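# Sort tangled wires into bins by colour

## Task

Untangle the wires and put each colour in its own bin, with no wire still hooked on or twisted around a wire of a different colour. Every wire has to lie on the floor of its bin. A short end or loop may poke over the rim, but it may not droop more than about a finger's width down the outside, and it may not reach into a bin that holds another colour. The task fails if any part of any wire hangs over the table edge, and it can fail if two wires are pulled or squeezed hard against each other.

## Robot and tools

Robot: two arms, left_arm and right_arm. Each has a parallel gripper whose fingers point along the gripper's +z axis and close along its y axis. The reported hand point (end_effector_position) sits between the finger pads, about 1 cm in from the tips.

Frames: the scene frame has its origin at table height, halfway between the nominal arm bases. +z is up, +x points out over the table, and left_arm is on the +y side. Image left and right do not match the arm names. The actual bases are left_arm at (+0.048, +0.253, 0) m and right_arm at (+0.034, -0.226, 0) m, each turned only slightly about z. Hand positions, quaternions (wxyz) and Hand targets are reported in each arm's own base frame. Fixed cameras and the table use the scene frame. Reported hand poses can be off by a few centimetres.

execute_actions(actions, cameras): actions is a list of actions. Each action is a list of up to 15 rows, and each row is one 1/30 s step. If an action has fewer rows, its last row is held to fill the 15 steps. A row is one flat list of 14 numbers covering both arms, each in [-1, 1]: left dx, dy, dz, rx, ry, rz, opening, then the same seven for right. dx..rz are offsets, not poses. They are measured along that arm's base axes from its Hand target as it stood when the action began. Every row counts from that same start, not from the row before, so sending an offset again moves the arm further. Scale: 1.0 = 0.6 m, or 180 degrees for the rotation vector rx, ry, rz. Turning happens about the Hand target position. Opening is absolute: +1 is fully open (0.094 m) and -1 is closed. To leave an arm alone, send 0 for its six pose numbers and repeat its current opening, because 0 as an opening is itself a command. An empty actions list returns images and a full state. cameras takes names, ["all"], or []. An unknown name makes the call invalid.

move(target, speed, blend, opening_speed, grip_force, blocking, cameras): moves each gripper in a straight line. target is either one 14-number row laid out as above, or a list of up to 15 such rows. All rows are offsets from the Hand targets at the start of the move, not from the previous row. speed is in m/s, from 0.002 to 2.9, default 0.25; rotation runs at up to twice that in rad/s. Give one value, or one per target. blend, in metres, rounds the corners between targets; 0 means a full stop at each one. opening_speed is the rate at which the opening changes, in units of the -1..1 scale per second, minimum 0.2. Use it to close gently. grip_force is newtons per finger pad, 10 to 50, one value or one per arm. It stays in effect until changed, and lower values make the fingers close slowly. blocking=false returns after about 0.5 s while the move keeps going. A move lasts at most 10 s. Paths ignore obstacles and the other arm. Faster moves lag and overshoot more, and they hit harder. The result adds a move: line giving the ending (done, off_target, moving, held, fault) and any limits (paced = the pose was clipped, held = a check withheld steps). An arm not named in the ending finished within 10 mm and 2 degrees of its target. Neither done nor off_target tells you whether the arm is touching something.

wait(seconds 0-10) lets time pass while the arms keep their commands. stop brakes a running move. zoom_image(camera, region [x0,y0,x1,y1], at most 504x504 pixels) enlarges part of the newest image from one of cam_head_left, cam_head_right, cam_high, cam_left_wrist or cam_right_wrist. All of these are 896x504. read_manual returns licence texts. finished_scene(scene 1 or 2) ends the scene for good.

Results: Hand target is the last commanded pose after clipping, and the next offsets count from it. A gripper often comes to rest a few cm short of its target because of friction or weight. The next command, even all zeros, asks for the target again; if the gripper still falls short, send the missing distance as an offset. Each step clips orientation to within 40 degrees of the measured orientation. grip_measured is the measured finger opening on the -1..1 scale; with nothing held it can read up to about 2.5 mm wide. Closing below the reading at first contact adds about 1 N per pad per 0.001, and near 20 N the force jumps to the full limit. To release, command an opening well above grip_measured. grip_effort_nm is the gripper motor's effort, negative when closing, and it is not a pad force. Joint velocities may be left out when all are within noise. Joint torques include the arm's own weight. Tool commands lists the present commands. While you write replies the scene keeps running, and any running move continues.

Avoid: the arms, grippers or wrist cameras touching each other, or one gripper closing on the other's fingers, since this can end the scene. Avoid fast contact with the table or bins, and pushing far past a contact, because a blocked arm keeps pressing until you command its target back past the gripper. Do not route paths close to an arm's own base; go around it. Watch motor heat from holding loads, stretching out or pushing against something: MOTOR HOT appears at 75 °C, at 90 °C the arm folds and goes idle, and at 100 °C it falls. Never let a wire drape over the table edge or fall. Do not drop wires or let go while they are moving, and do not haul two wires hard against each other.

Each tool is called as a command line: name --argument value for each argument, lists and objects as JSON in quotes; but a table of rows of numbers goes row by row, as --pt "numbers of a row", without its own name.

## Session

execute_actions --actions '[]'

Scene clock: 0.00 s.
left_arm: end_effector_position=(+0.3946, +0.0628, +0.1273) grip_measured=+1.000 grip_effort_nm=n/a end_effector_quat_wxyz=(+0.611, -0.130, +0.774, +0.106) | right_arm: end_effector_position=(+0.3904, +0.0148, +0.1073) grip_measured=+1.000 grip_effort_nm=n/a end_effector_quat_wxyz=(+0.602, +0.003, +0.798, +0.007)
Joint positions: left_arm=[0.015 1.502 0.373 0.883 -0.314 -0.072 0.094] | right_arm=[0.057 1.51 0.315 0.916 0.047 0.03 0.094]
Joint velocities: within noise
Joint torques (N m): no reading
Motor temperatures (°C): left_arm=[30 32 33 31 33 32 31] | right_arm=[33 34 33 31 32 34 31]
Heat: left arm: 33 °C; right arm: 34 °C.
Hand target: left_arm +0.3967, +0.0631, +0.1342; +0.618, -0.131, +0.768, +0.105 | right_arm +0.3934, +0.0149, +0.1157; +0.612, +0.004, +0.791, +0.008
Tool commands: left_gripper/opening=+1.0 right_gripper/opening=+1.0

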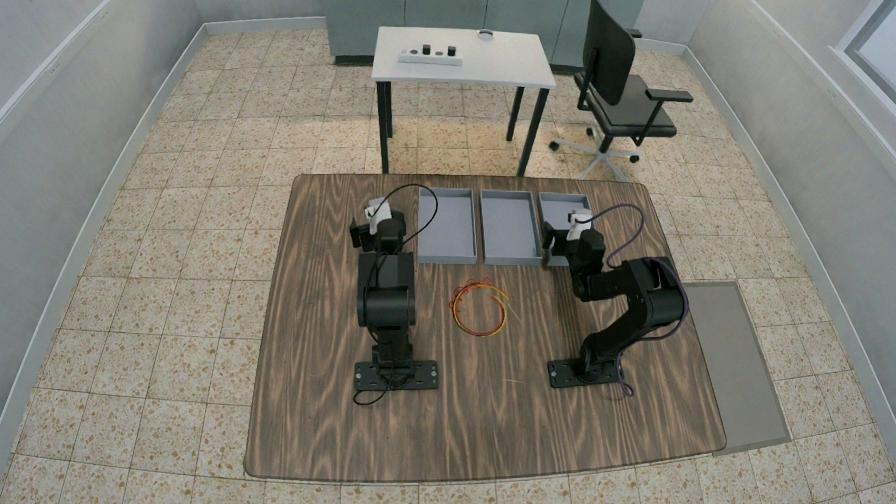

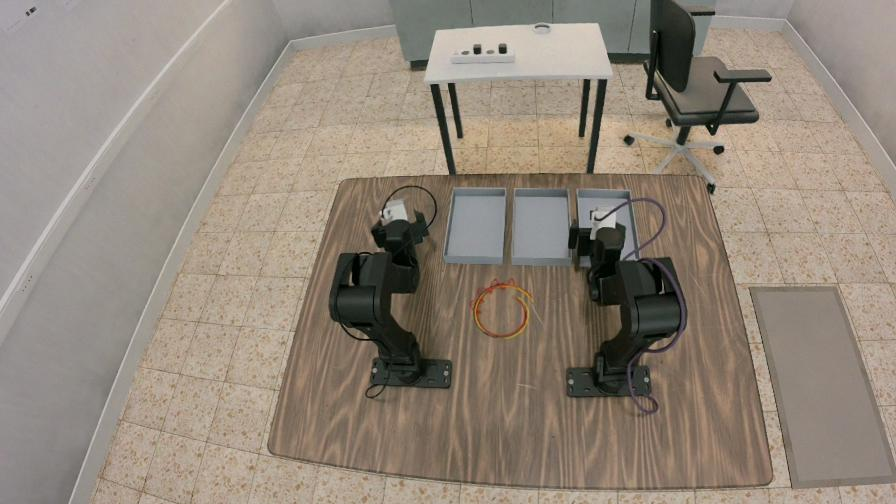

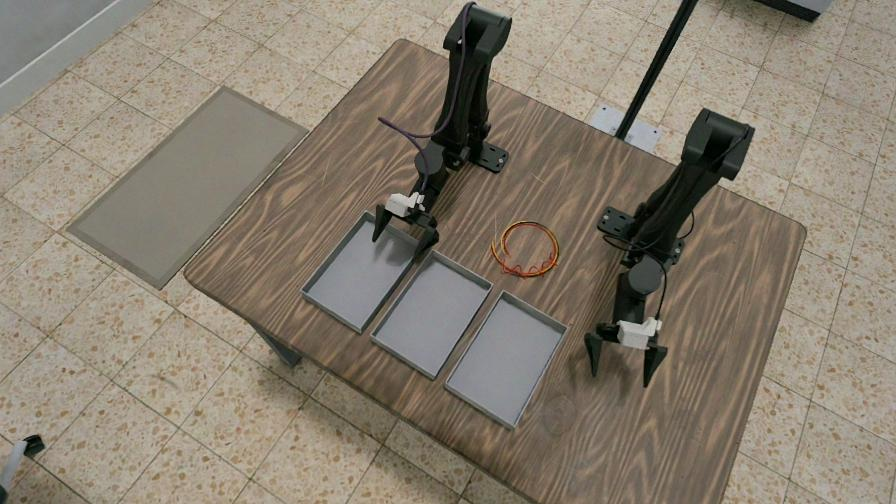

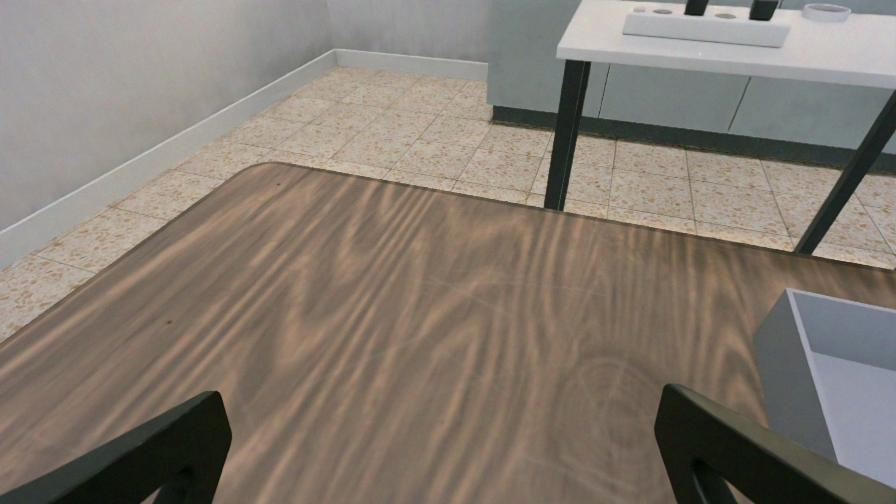

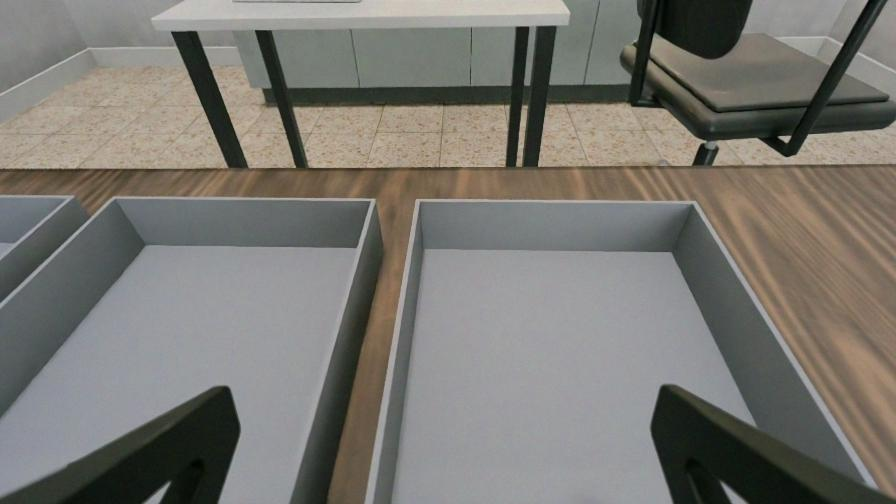

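zoom_image --camera "cam_high" --region '[470, 195, 590, 295]'

zoom_image --camera "cam_head_right" --region '[450, 265, 560, 350]'

zoom_image --camera "cam_head_left" --region '[430, 265, 540, 350]'

Scaled by 4.200 from the camera's 896x504 image, which has a finer 1280x720 frame.

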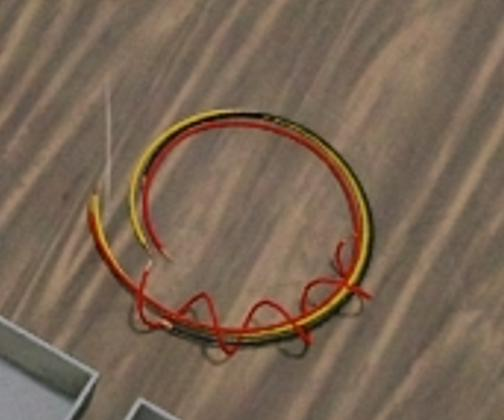

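Scaled by 4.582 from the camera's 896x504 image, which has a finer 1280x720 frame.

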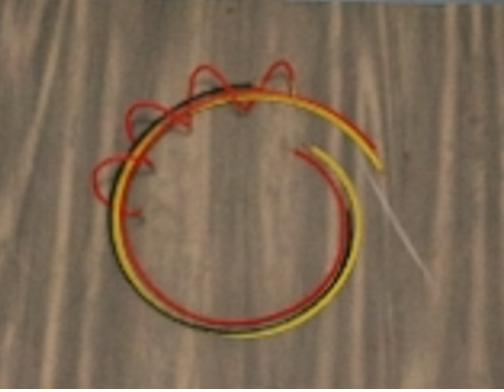

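Scaled by 4.582 from the camera's 896x504 image, which has a finer 1280x720 frame.

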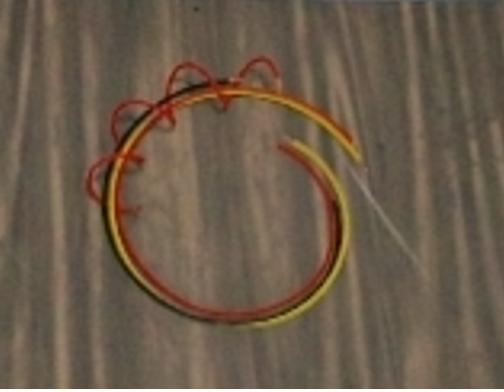

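move --target '[-0.336,-0.462,0.01,-0.073,0.427,-0.091,1,0,0,0,0,0,0,1]' --cameras '["cam_left_wrist","cam_high"]'

Scene clock: 51.20 s.
left_arm: end_effector_position=(+0.1932, -0.2091, +0.1329) grip_measured=+1.000 grip_effort_nm=0.00 end_effector_quat_wxyz=(-0.002, +0.001, +1.000, +0.006) | right_arm: end_effector_position=(+0.3904, +0.0148, +0.1073) grip_measured=+1.000 grip_effort_nm=0.01 end_effector_quat_wxyz=(+0.602, +0.003, +0.798, +0.007)
Joint positions: left_arm=[-0.831 1.629 1.394 -1.347 -0.005 -0.829 0.094] | right_arm=[0.057 1.51 0.315 0.916 0.047 0.03 0.094]
Joint torques (N m): left_arm=[-0.43 -5.07 9.91 -0.04 0.11 -0.06] | right_arm=[0.02 -5.64 6.17 1.88 0.02 -0.03]
Motor temperatures (°C): left_arm=[30 33 35 35 33 32 31] | right_arm=[33 35 35 36 32 34 31]
Heat: left arm: 35 °C; right arm: 36 °C.
Hand target: left_arm +0.1950, -0.2142, +0.1402; +0.000, +0.000, +1.000, +0.000 | right_arm +0.3934, +0.0149, +0.1157; +0.612, +0.004, +0.791, +0.008
Off the commanded pose: left_arm 0.009 m, 1 deg | right_arm 0.009 m, 1 deg.
move: done
camera_calibration:
cam_left_wrist: T_world_to_cam=[[0.00175707, -0.999997, 0.00160325, -0.210363], [-0.912133, -0.000945525, 0.409892, 0.160021], [-0.40989, -0.00218259, -0.912132, 0.294542], [0, 0, 0, 1]] pos_world=[0.26706, -0.209568, 0.203407]
Images, in order (width x height): cam_high 896x504, cam_left_wrist 896x504.

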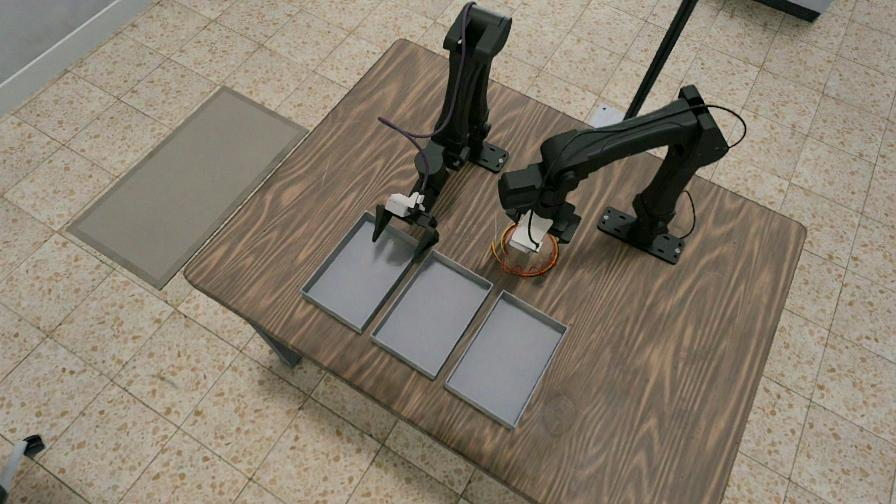

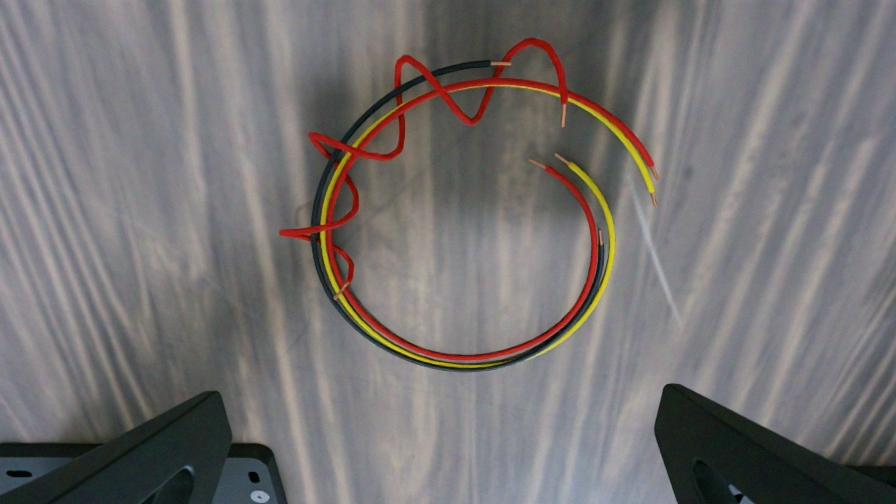

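zoom_image --camera "cam_left_wrist" --region '[270, 30, 440, 170]'

zoom_image --camera "cam_left_wrist" --region '[270, 130, 440, 310]'

zoom_image --camera "cam_left_wrist" --region '[380, 30, 580, 150]'

zoom_image --camera "cam_left_wrist" --region '[500, 70, 670, 370]'

Scaled by 2.965 from the camera's 896x504 image, which has a finer 1280x720 frame.

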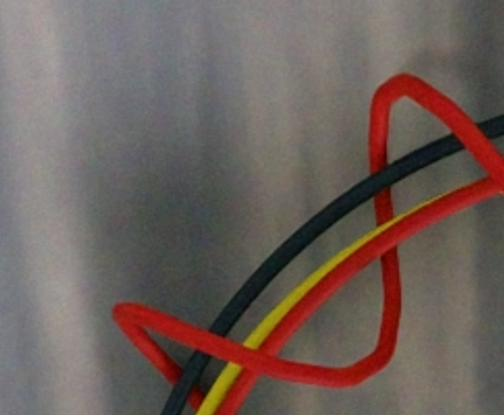

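Scaled by 2.800 from the camera's 896x504 image, which has a finer 1280x720 frame.

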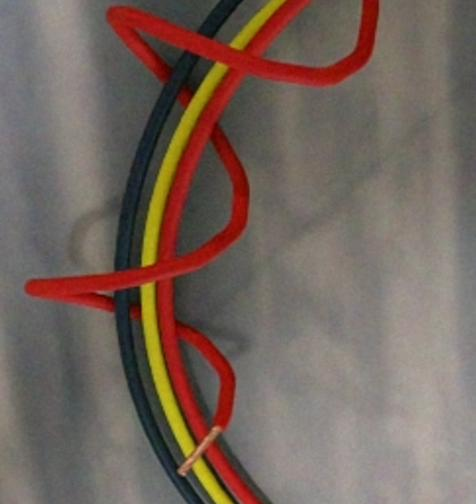

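Scaled by 2.520 from the camera's 896x504 image, which has a finer 1280x720 frame.

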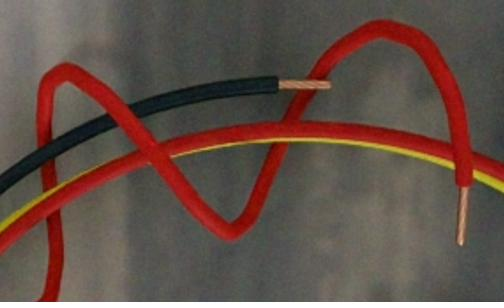

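Scaled by 1.680 from the camera's 896x504 image, which has a finer 1280x720 frame.

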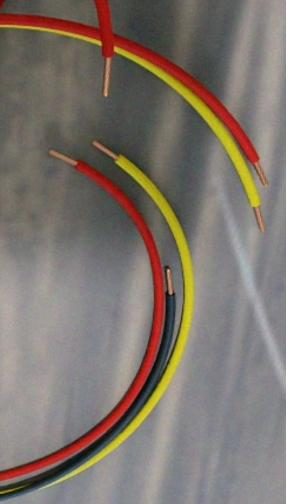

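move --pt "0.008 0.324 0.08 0 0 0 1 0 0 0 0 0 0 1" --pt "0.008 0.324 0.08 0 0 0 1 -0.287 0.413 0.03 -0.005 0.419 0.003 1" --blend '[0.03,0]' --cameras '["cam_right_wrist"]'

Scene clock: 131.27 s.
left_arm: end_effector_position=(+0.2035, -0.0211, +0.1835) grip_measured=+1.000 grip_effort_nm=0.00 end_effector_quat_wxyz=(+0.006, +0.001, +1.000, +0.001) | right_arm: end_effector_position=(+0.2180, +0.2573, +0.1261) grip_measured=+1.000 grip_effort_nm=0.01 end_effector_quat_wxyz=(-0.005, -0.003, +1.000, -0.005)
Joint positions: left_arm=[-0.11 1.329 1.325 -1.556 -0.003 -0.109 0.094] | right_arm=[0.865 1.834 1.607 -1.357 0 0.858 0.094]
Joint torques (N m): left_arm=[0.64 -4.36 6.74 0.03 0.06 0.08] | right_arm=[0.25 -8.39 9.84 0.01 0.01 0.06]
Heat: left arm: 37 °C; right arm: 38 °C.
Hand target: left_arm +0.1998, -0.0198, +0.1882; +0.000, +0.000, +1.000, +0.000 | right_arm +0.2212, +0.2626, +0.1338; +0.000, +0.000, +1.000, +0.001
Off the commanded pose: left_arm 0.006 m, 1 deg | right_arm 0.010 m, 1 deg.
joint sent to its limit (left arm) — joint 4 (wrist pitch), lower limit. The joint targets still meet the commanded pose.
move: done
camera_calibration:
cam_right_wrist: T_world_to_cam=[[0.0154777, -0.999705, 0.0186995, 0.250655], [-0.890443, -0.00527413, 0.455064, 0.173369], [-0.454832, -0.0236942, -0.890262, 0.308424], [0, 0, 0, 1]] pos_world=[0.290777, 0.258804, 0.190997]
Images, in order (width x height): cam_right_wrist 896x504.

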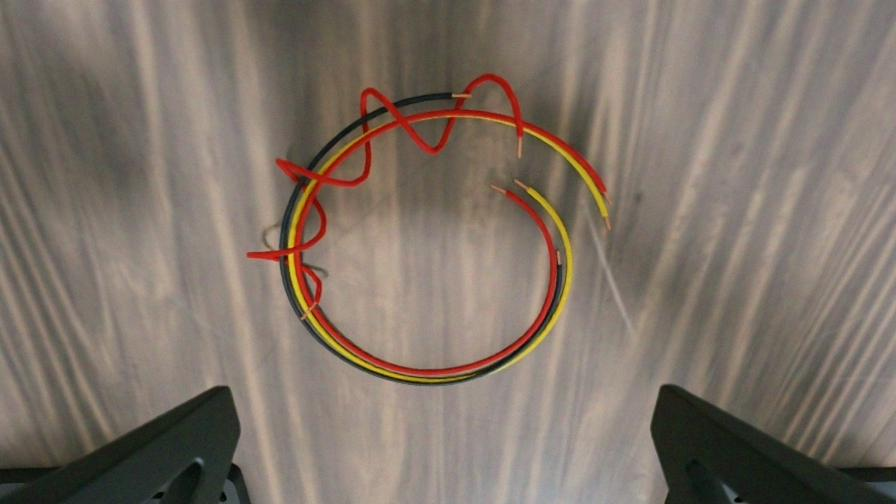

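move --target '[0,0,0,0,0,0,1,0.082,-0.05,-0.125,0,0,0,-0.55]' --cameras '["cam_right_wrist"]'

Scene clock: 147.67 s.
left_arm: end_effector_position=(+0.2035, -0.0211, +0.1835) grip_measured=+1.000 grip_effort_nm=0.00 end_effector_quat_wxyz=(+0.006, +0.001, +1.000, +0.001) | right_arm: end_effector_position=(+0.2697, +0.2313, +0.0600) grip_measured=-0.548 grip_effort_nm=-0.12 end_effector_quat_wxyz=(-0.005, +0.004, +1.000, -0.002)
Joint positions: left_arm=[-0.11 1.329 1.325 -1.556 -0.003 -0.109 0.094] | right_arm=[0.704 1.927 1.465 -1.119 -0.004 0.713 0.021]
Joint torques (N m): left_arm=[0.62 -4.36 6.72 0.03 0.06 0.09] | right_arm=[0.27 -10.32 5.14 0.36 0.04 -0.1]
Heat: left arm: 36 °C; right arm: 38 °C.
Hand target: left_arm +0.1998, -0.0198, +0.1882; +0.000, +0.000, +1.000, +0.000 | right_arm +0.2705, +0.2326, +0.0587; +0.000, +0.000, +1.000, +0.001
Off the commanded pose: left_arm 0.006 m, 1 deg | right_arm 0.002 m, 1 deg.
joint sent to its limit (left arm) — joint 4 (wrist pitch), lower limit. The joint targets still meet the commanded pose.
move: done
camera_calibration:
cam_right_wrist: T_world_to_cam=[[0.000199586, -0.999927, 0.0120971, 0.229626], [-0.88984, 0.005342, 0.456241, 0.246586], [-0.456272, -0.0108556, -0.889774, 0.269827], [0, 0, 0, 1]] pos_world=[0.342491, 0.231221, 0.124805]
Images, in order (width x height): cam_right_wrist 896x504.

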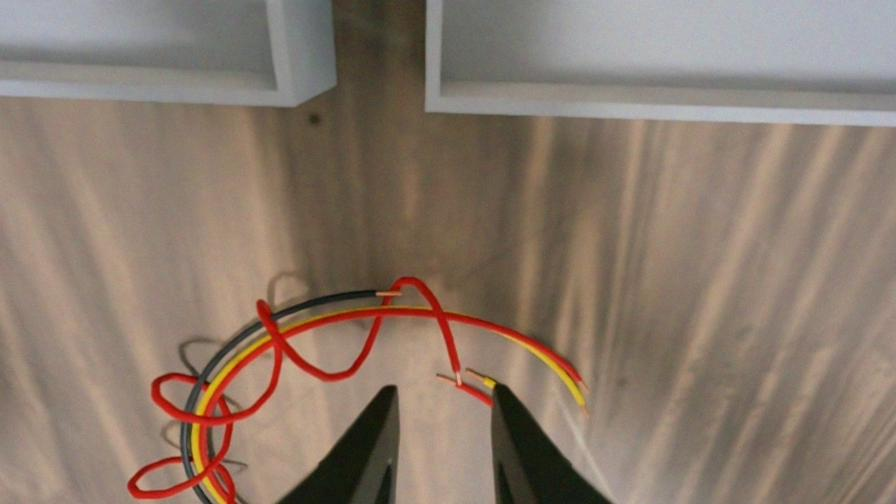

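move --target '[0,0,0,0,0,0,1,-0.0175,0.005,-0.058,0,0,0,-0.62]' --speed 0.1 --cameras '["cam_right_wrist"]'

zoom_image --camera "cam_right_wrist" --region '[280, 200, 620, 504]'

Scene clock: 185.27 s.
left_arm: end_effector_position=(+0.2035, -0.0211, +0.1835) grip_measured=+1.000 grip_effort_nm=0.00 end_effector_quat_wxyz=(+0.006, +0.001, +1.000, +0.001) | right_arm: end_effector_position=(+0.2615, +0.2355, +0.0300) grip_measured=-0.618 grip_effort_nm=-0.11 end_effector_quat_wxyz=(+0.000, -0.002, +1.000, +0.003)
Joint positions: left_arm=[-0.11 1.329 1.325 -1.556 -0.003 -0.109 0.094] | right_arm=[0.728 1.932 1.348 -0.982 -0.004 0.724 0.018]
Joint torques (N m): left_arm=[0.64 -4.34 6.71 0.03 0.06 0.08] | right_arm=[0.43 -9.18 4.66 0.39 0.04 0.07]
Motor temperatures (°C): left_arm=[30 34 35 31 33 32 31] | right_arm=[33 40 35 35 32 34 31]
Heat: left arm: 35 °C; right arm: 40 °C.
Hand target: left_arm +0.1998, -0.0198, +0.1882; +0.000, +0.000, +1.000, +0.000 | right_arm +0.2600, +0.2356, +0.0239; +0.000, +0.000, +1.000, +0.001
Off the commanded pose: left_arm 0.006 m, 1 deg | right_arm 0.006 m, 0 deg.
joint sent to its limit (left arm) — joint 4 (wrist pitch), lower limit. The joint targets still meet the commanded pose.
move: done
camera_calibration:
cam_right_wrist: T_world_to_cam=[[0.0126399, -0.999918, 0.00219786, 0.231164], [-0.895009, -0.0103336, 0.445928, 0.258406], [-0.445869, -0.00760361, -0.895066, 0.236006], [0, 0, 0, 1]] pos_world=[0.333582, 0.23561, 0.095502]
Images, in order (width x height): cam_right_wrist 896x504.

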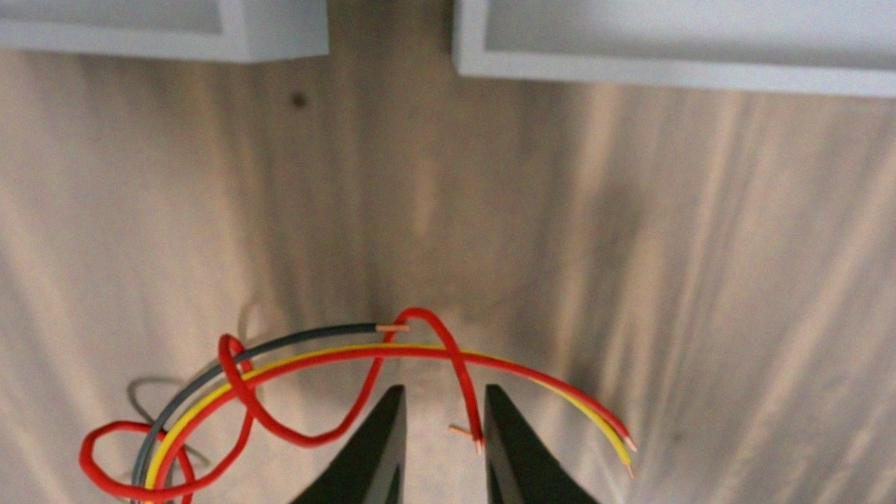

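Scaled by 1.482 from the camera's 896x504 image, which has a finer 1280x720 frame.

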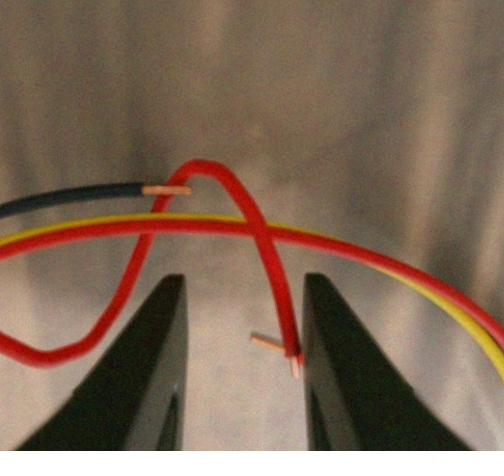

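move --target '[0,0,0,0,0,0,1,0.0,-0.0085,-0.021,0,0,0,-0.62]' --speed 0.08 --cameras '["cam_right_wrist"]'

zoom_image --camera "cam_right_wrist" --region '[280, 200, 620, 504]'

Scene clock: 200.57 s.
left_arm: end_effector_position=(+0.2035, -0.0211, +0.1835) grip_measured=+1.000 grip_effort_nm=-0.01 end_effector_quat_wxyz=(+0.006, +0.001, +1.000, +0.001) | right_arm: end_effector_position=(+0.2595, +0.2337, +0.0182) grip_measured=-0.618 grip_effort_nm=-0.11 end_effector_quat_wxyz=(+0.001, -0.002, +1.000, +0.004)
Joint positions: left_arm=[-0.11 1.329 1.325 -1.556 -0.003 -0.109 0.094] | right_arm=[0.728 1.937 1.304 -0.931 -0.004 0.724 0.018]
Joint torques (N m): left_arm=[0.61 -4.33 6.72 0.03 0.06 0.08] | right_arm=[-0.58 -8.98 4.49 0.41 0.04 -0.06]
Heat: left arm: 35 °C; right arm: 40 °C.
Hand target: left_arm +0.1998, -0.0198, +0.1882; +0.000, +0.000, +1.000, +0.000 | right_arm +0.2600, +0.2305, +0.0114; +0.000, +0.000, +1.000, +0.001
Off the commanded pose: left_arm 0.006 m, 1 deg | right_arm 0.008 m, 0 deg.
joint sent to its limit (left arm) — joint 4 (wrist pitch), lower limit. The joint targets still meet the commanded pose.
move: done
camera_calibration:
cam_right_wrist: T_world_to_cam=[[0.0126814, -0.999919, 0.000435412, 0.229452], [-0.895906, -0.0111689, 0.444104, 0.262236], [-0.444063, -0.00602197, -0.895975, 0.223736], [0, 0, 0, 1]] pos_world=[0.331382, 0.23371, 0.0839016]
Images, in order (width x height): cam_right_wrist 896x504.

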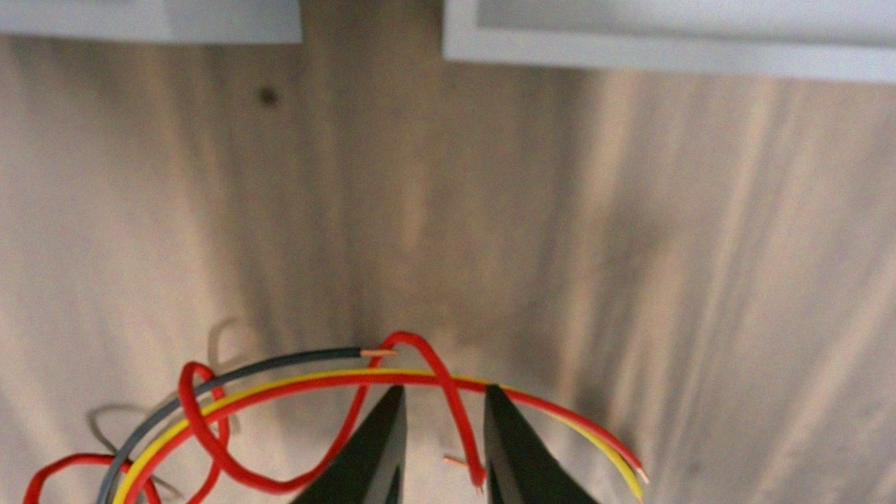

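Scaled by 1.482 from the camera's 896x504 image, which has a finer 1280x720 frame.

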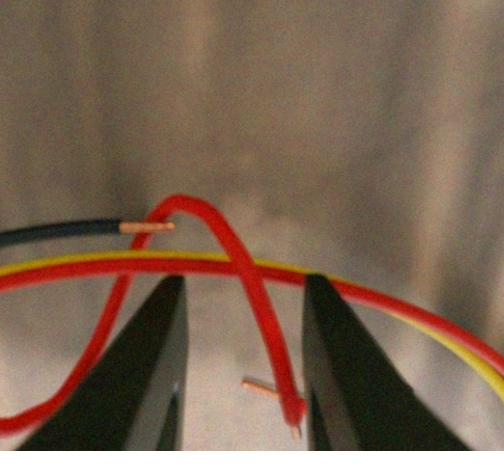

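move --target '[0,0,0,0,0,0,1,0,0,0,0,0,0,-0.97]' --grip_force 15 --opening_speed 0.4 --cameras '["cam_right_wrist"]'

zoom_image --camera "cam_right_wrist" --region '[280, 200, 620, 504]'

Scene clock: 208.73 s.
left_arm: end_effector_position=(+0.2035, -0.0211, +0.1835) grip_measured=+1.000 grip_effort_nm=0.00 end_effector_quat_wxyz=(+0.006, +0.001, +1.000, +0.001) | right_arm: end_effector_position=(+0.2595, +0.2337, +0.0182) grip_measured=-0.959 grip_effort_nm=-0.35 end_effector_quat_wxyz=(+0.002, -0.002, +1.000, +0.004)
Joint positions: left_arm=[-0.11 1.329 1.325 -1.556 -0.003 -0.109 0.094] | right_arm=[0.728 1.937 1.304 -0.931 -0.004 0.724 0.002]
Joint torques (N m): left_arm=[0.62 -4.34 6.74 0.03 0.06 0.08] | right_arm=[-0.58 -8.98 4.49 0.39 0.04 -0.06]
Heat: left arm: 35 °C; right arm: 39 °C.
Hand target: left_arm +0.1998, -0.0198, +0.1882; +0.000, +0.000, +1.000, +0.000 | right_arm +0.2600, +0.2305, +0.0114; +0.000, +0.000, +1.000, +0.001
Off the commanded pose: left_arm 0.006 m, 1 deg | right_arm 0.008 m, 0 deg.
joint sent to its limit (left arm) — joint 4 (wrist pitch), lower limit. The joint targets still meet the commanded pose.
grip_force (N): 15, 15
move: done
camera_calibration:
cam_right_wrist: T_world_to_cam=[[0.0126878, -0.999919, 0.000214479, 0.229468], [-0.896005, -0.011274, 0.443901, 0.2624], [-0.443863, -0.00582429, -0.896076, 0.223676], [0, 0, 0, 1]] pos_world=[0.331482, 0.23371, 0.0839016]
Images, in order (width x height): cam_right_wrist 896x504.

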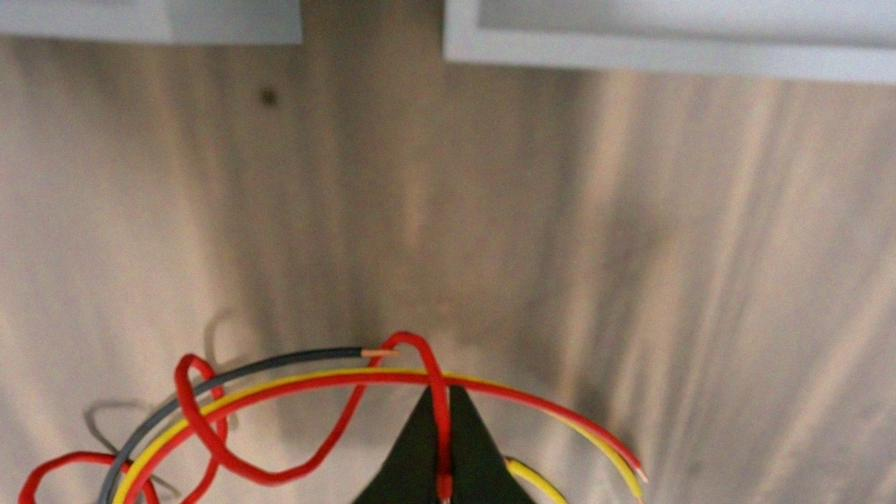

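Scaled by 1.482 from the camera's 896x504 image, which has a finer 1280x720 frame.

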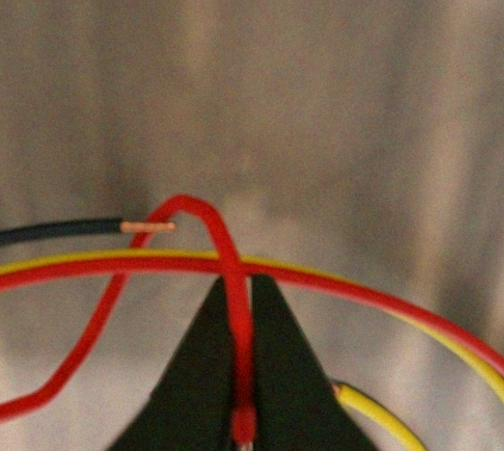

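move --pt "0 0 0 0 0 0 1 -0.022 -0.0285 0.008 0 0 -0.111 -0.97" --pt "0 0 0 0 0 0 1 -0.0525 -0.0477 0.008 0 0 -0.222 -0.97" --speed 0.05 --blend '[0.01,0]' --cameras '["cam_right_wrist","cam_high","cam_head_left"]'

zoom_image --camera "cam_high" --region '[460, 185, 600, 295]'

zoom_image --camera "cam_head_left" --region '[430, 265, 540, 350]'

Scene clock: 233.13 s.
left_arm: end_effector_position=(+0.2035, -0.0211, +0.1835) grip_measured=+1.000 grip_effort_nm=0.00 end_effector_quat_wxyz=(+0.006, +0.001, +1.000, +0.001) | right_arm: end_effector_position=(+0.2287, +0.2014, +0.0104) grip_measured=-0.960 grip_effort_nm=-0.37 end_effector_quat_wxyz=(-0.008, +0.339, +0.941, -0.010)
Joint positions: left_arm=[-0.11 1.329 1.325 -1.556 -0.003 -0.109 0.094] | right_arm=[0.716 1.824 1.118 -0.891 -0.005 1.408 0.002]
Joint torques (N m): left_arm=[0.62 -4.36 6.74 0.02 0.06 0.08] | right_arm=[0.39 -11.51 4.11 0.25 0.05 0.08]
Heat: left arm: 35 °C; right arm: 39 °C.
Hand target: left_arm +0.1998, -0.0198, +0.1882; +0.000, +0.000, +1.000, +0.000 | right_arm +0.2285, +0.2018, +0.0161; +0.000, +0.341, +0.940, +0.001
Off the commanded pose: left_arm 0.006 m, 1 deg | right_arm 0.006 m, 2 deg.
joint sent to its limit (left arm) — joint 4 (wrist pitch), lower limit. The joint targets still meet the commanded pose.
grip_force (N): 15, 15
move: done
camera_calibration:
cam_right_wrist: T_world_to_cam=[[-0.630494, -0.775461, 0.0337389, 0.299175], [-0.681327, 0.573735, 0.454557, 0.0708192], [-0.371848, 0.263608, -0.890078, 0.132088], [0, 0, 0, 1]] pos_world=[0.285995, 0.156547, 0.0752831]
Images, in order (width x height): cam_head_left 896x504, cam_high 896x504, cam_right_wrist 896x504.

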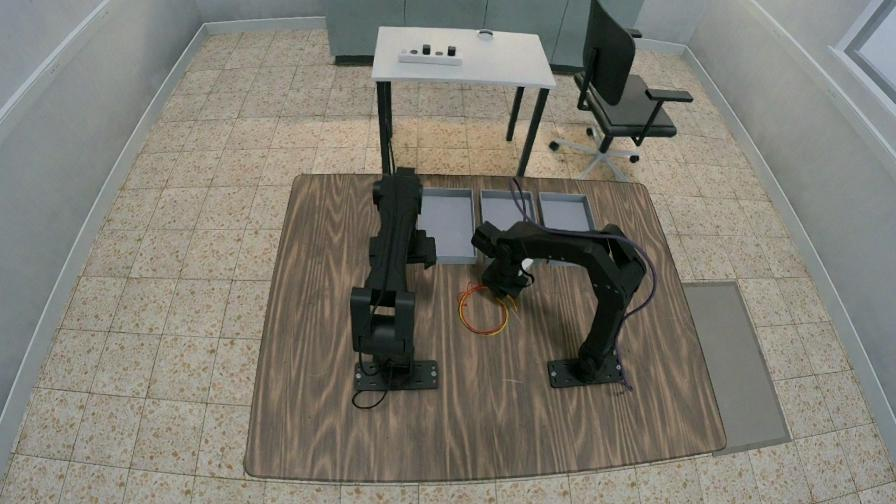

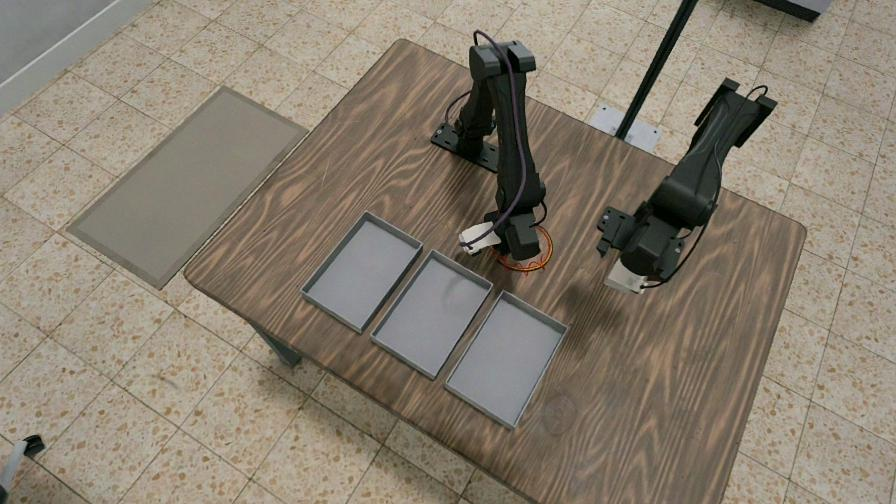

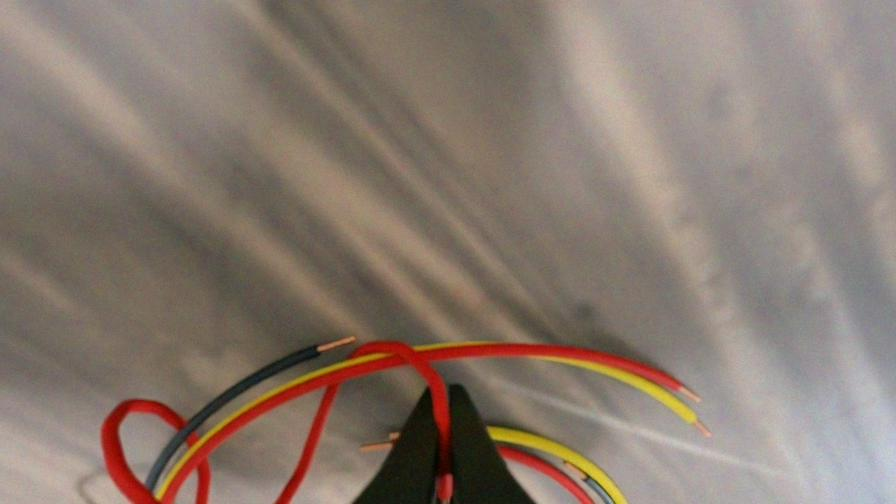

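Scaled by 3.600 from the camera's 896x504 image, which has a finer 1280x720 frame.

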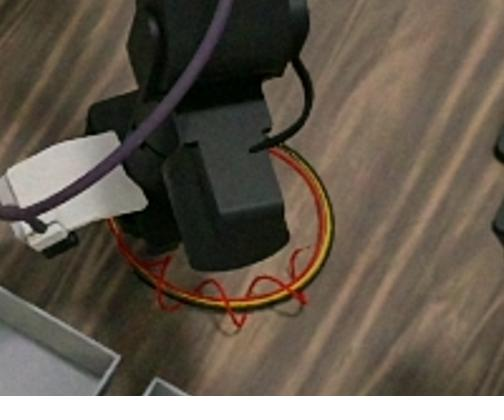

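Scaled by 4.582 from the camera's 896x504 image, which has a finer 1280x720 frame.

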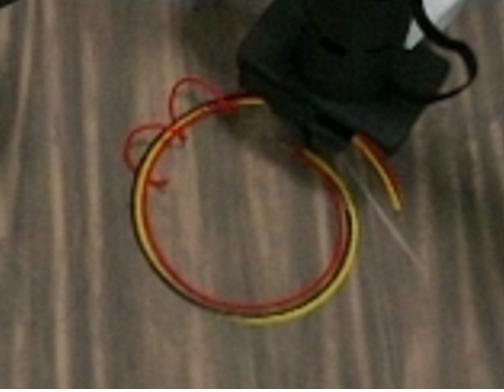

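move --pt "0 0 0 0 0 0 1 0 0 0.018 0 0 0 -0.97" --pt "0 0 0 0 0 0 1 -0.0347 -0.011 0.018 0 0 -0.111 -0.97" --pt "0 0 0 0 0 0 1 -0.07 -0.013 0.018 0 0 -0.222 -0.97" --speed 0.05 --blend '[0.002,0.01,0]' --cameras '["cam_right_wrist","cam_high","cam_head_left"]'

zoom_image --camera "cam_high" --region '[460, 185, 600, 295]'

zoom_image --camera "cam_head_left" --region '[430, 265, 540, 350]'

Scene clock: 268.87 s.
left_arm: end_effector_position=(+0.2035, -0.0211, +0.1835) grip_measured=+1.000 grip_effort_nm=-0.01 end_effector_quat_wxyz=(+0.006, +0.001, +1.000, +0.001) | right_arm: end_effector_position=(+0.1890, +0.1979, +0.0231) grip_measured=-0.960 grip_effort_nm=-0.38 end_effector_quat_wxyz=(-0.025, +0.606, +0.795, -0.001)
Joint positions: left_arm=[-0.11 1.329 1.325 -1.556 -0.003 -0.109 0.094] | right_arm=[0.772 1.678 0.996 -0.9 -0.049 2.075 0.002]
Joint torques (N m): left_arm=[0.64 -4.36 6.72 0.03 0.06 0.08] | right_arm=[-0.53 -9.73 4.22 0.12 -0.02 0.08]
Heat: left arm: 35 °C; right arm: 39 °C.
Hand target: left_arm +0.1998, -0.0198, +0.1882; +0.000, +0.000, +1.000, +0.000 | right_arm +0.1865, +0.1941, +0.0269; +0.001, +0.642, +0.767, +0.001
Off the commanded pose: left_arm 0.006 m, 1 deg | right_arm 0.006 m, 6 deg.
joint sent to its limit (left arm) — joint 4 (wrist pitch), lower limit. The joint targets still meet the commanded pose.
joint sent to its limit (right arm) — joint 6 (wrist roll), upper limit. The joint targets are off in orientation, not in position.
grip_force (N): 15, 15
move: off_target (right_arm)
camera_calibration:
cam_right_wrist: T_world_to_cam=[[-0.960811, -0.274206, 0.0406494, 0.233967], [-0.221833, 0.848518, 0.480425, -0.101861], [-0.166227, 0.45258, -0.876094, 0.0529403], [0, 0, 0, 1]] pos_world=[0.211003, 0.126626, 0.0858065]
Images, in order (width x height): cam_head_left 896x504, cam_high 896x504, cam_right_wrist 896x504.

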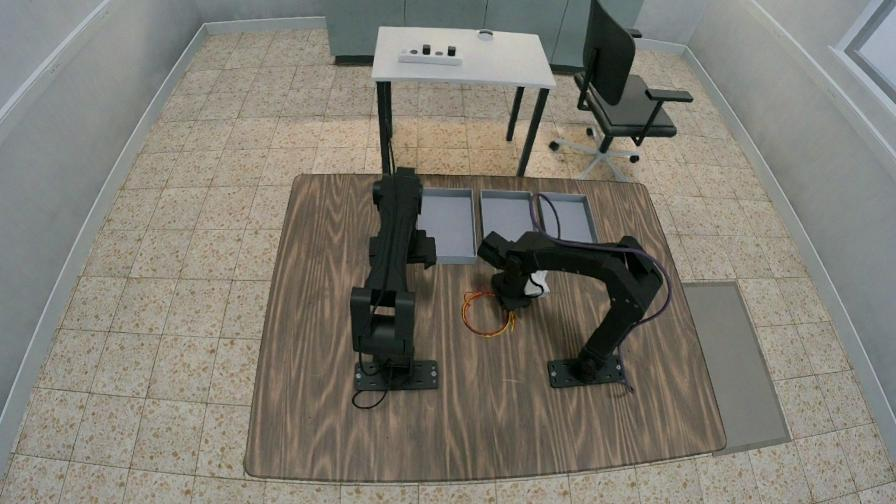

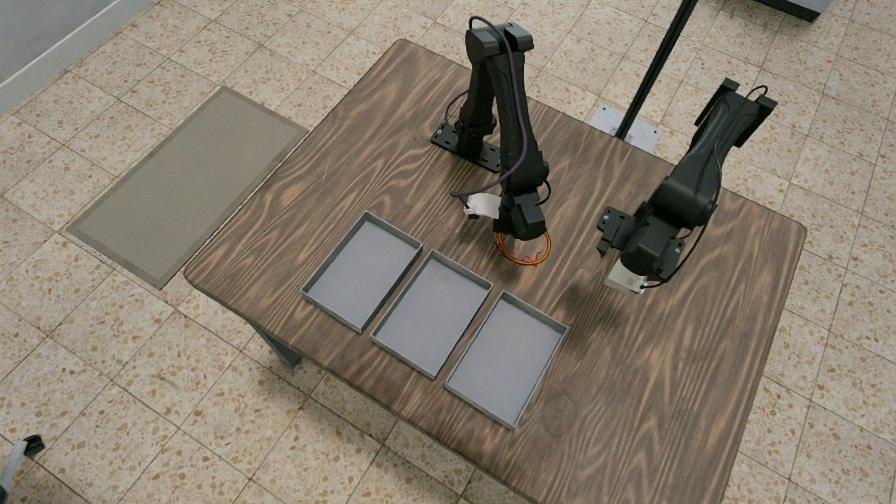

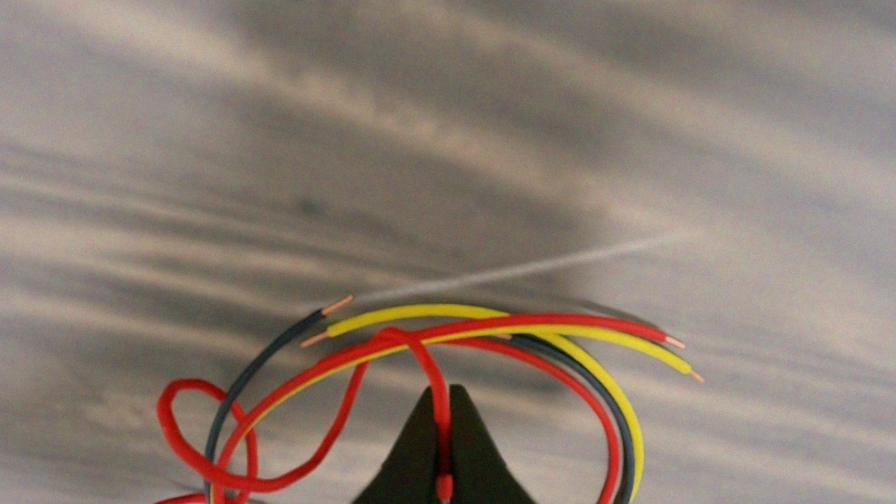

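Scaled by 3.600 from the camera's 896x504 image, which has a finer 1280x720 frame.

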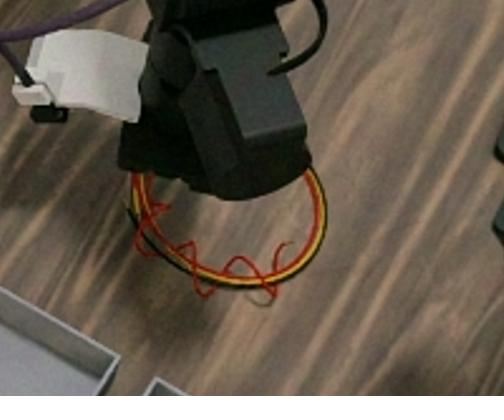

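Scaled by 4.582 from the camera's 896x504 image, which has a finer 1280x720 frame.

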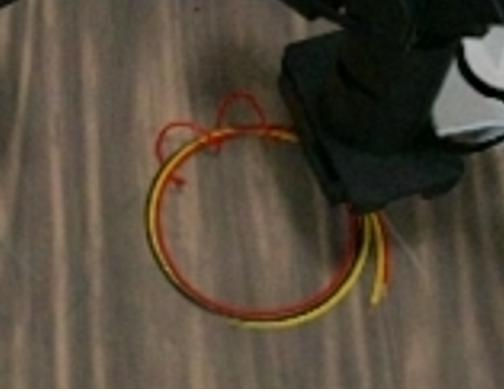

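zoom_image --camera "cam_right_wrist" --region '[180, 270, 500, 440]'

zoom_image --camera "cam_right_wrist" --region '[400, 270, 720, 440]'

Scaled by 1.575 from the camera's 896x504 image, which has a finer 1280x720 frame.

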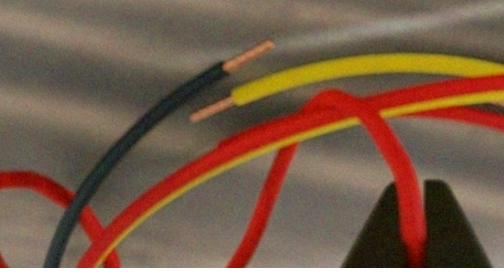

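Scaled by 1.575 from the camera's 896x504 image, which has a finer 1280x720 frame.

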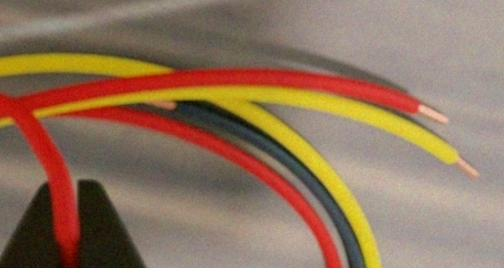

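move --target '[-0.07,-0.245,-0.18,0,0,0,-0.15,0,0,0,0,0,0,-0.97]' --speed 0.15 --cameras '["cam_left_wrist","cam_high"]'

Scene clock: 308.20 s.
left_arm: end_effector_position=(+0.1624, -0.1204, +0.1150) grip_measured=-0.148 grip_effort_nm=-0.09 end_effector_quat_wxyz=(-0.013, +0.028, +0.999, +0.007) | right_arm: end_effector_position=(+0.1889, +0.1980, +0.0231) grip_measured=-0.960 grip_effort_nm=-0.37 end_effector_quat_wxyz=(-0.025, +0.606, +0.795, -0.001)
Joint positions: left_arm=[-0.639 1.333 1.054 -1.322 0.004 -0.582 0.04] | right_arm=[0.772 1.678 0.996 -0.9 -0.05 2.075 0.002]
Joint torques (N m): left_arm=[0.58 -3.81 6.56 0.08 0 0.04] | right_arm=[-0.53 -9.7 4.23 0.12 -0.02 0.08]
Heat: left arm: 36 °C; right arm: 38 °C.
Hand target: left_arm +0.1636, -0.1185, +0.1168; -0.010, +0.026, +1.000, +0.007 (not the last commanded pose) | right_arm +0.1865, +0.1942, +0.0269; +0.000, +0.642, +0.767, +0.001
Off the commanded pose: left_arm 0.058 m, 4 deg | right_arm 0.006 m, 6 deg.
joint sent to its limit (right arm) — joint 6 (wrist roll), upper limit. The joint targets are off in orientation, not in position.
grip_force (N): 15, 15
move: held (left_arm; a check stopped the path), off_target (right_arm); limits=held
pose unreachable (left arm): on one or more control steps of this call, first in action 0 (counted from 0), this arm could not follow its commanded pose, so it was not sent that pose on those steps. It may still have moved: this result reports where it is.
cause: moving toward the commanded pose would bring a part of the arm too close to another arm (this arm's wrist (the part past joint 4) and the right arm's wrist (the part past joint 4), at the place that arm is still heading or pushing toward).
camera_calibration:
cam_left_wrist: T_world_to_cam=[[-0.0525128, -0.99862, -0.000149746, -0.112328], [-0.901178, 0.0473241, 0.430859, 0.141023], [-0.430257, 0.0227606, -0.902419, 0.270974], [0, 0, 0, 1]] pos_world=[0.237776, -0.125015, 0.183754]
Images, in order (width x height): cam_high 896x504, cam_left_wrist 896x504.

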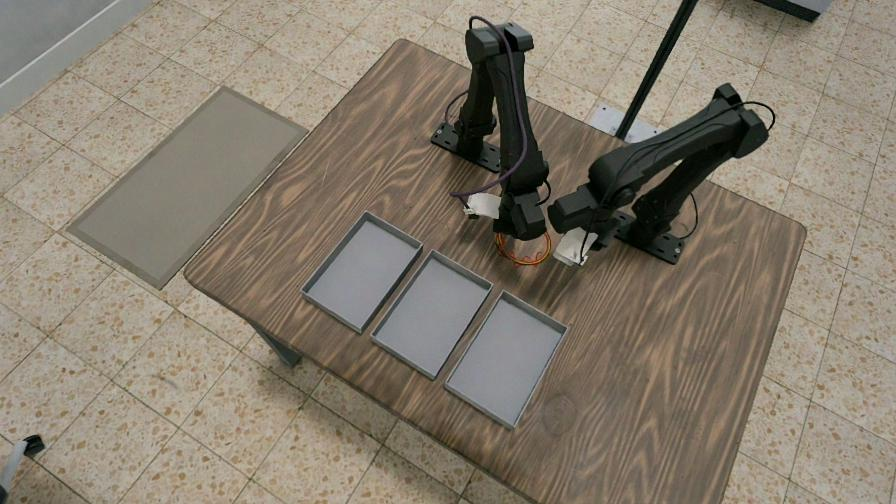

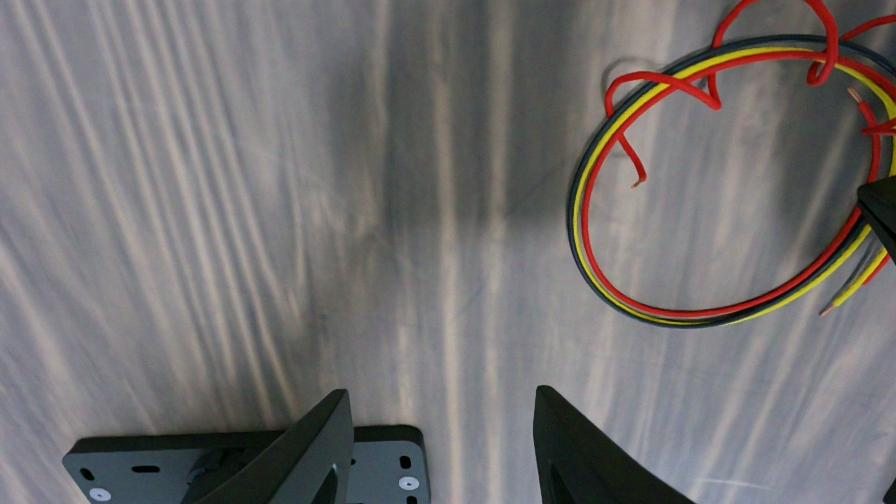

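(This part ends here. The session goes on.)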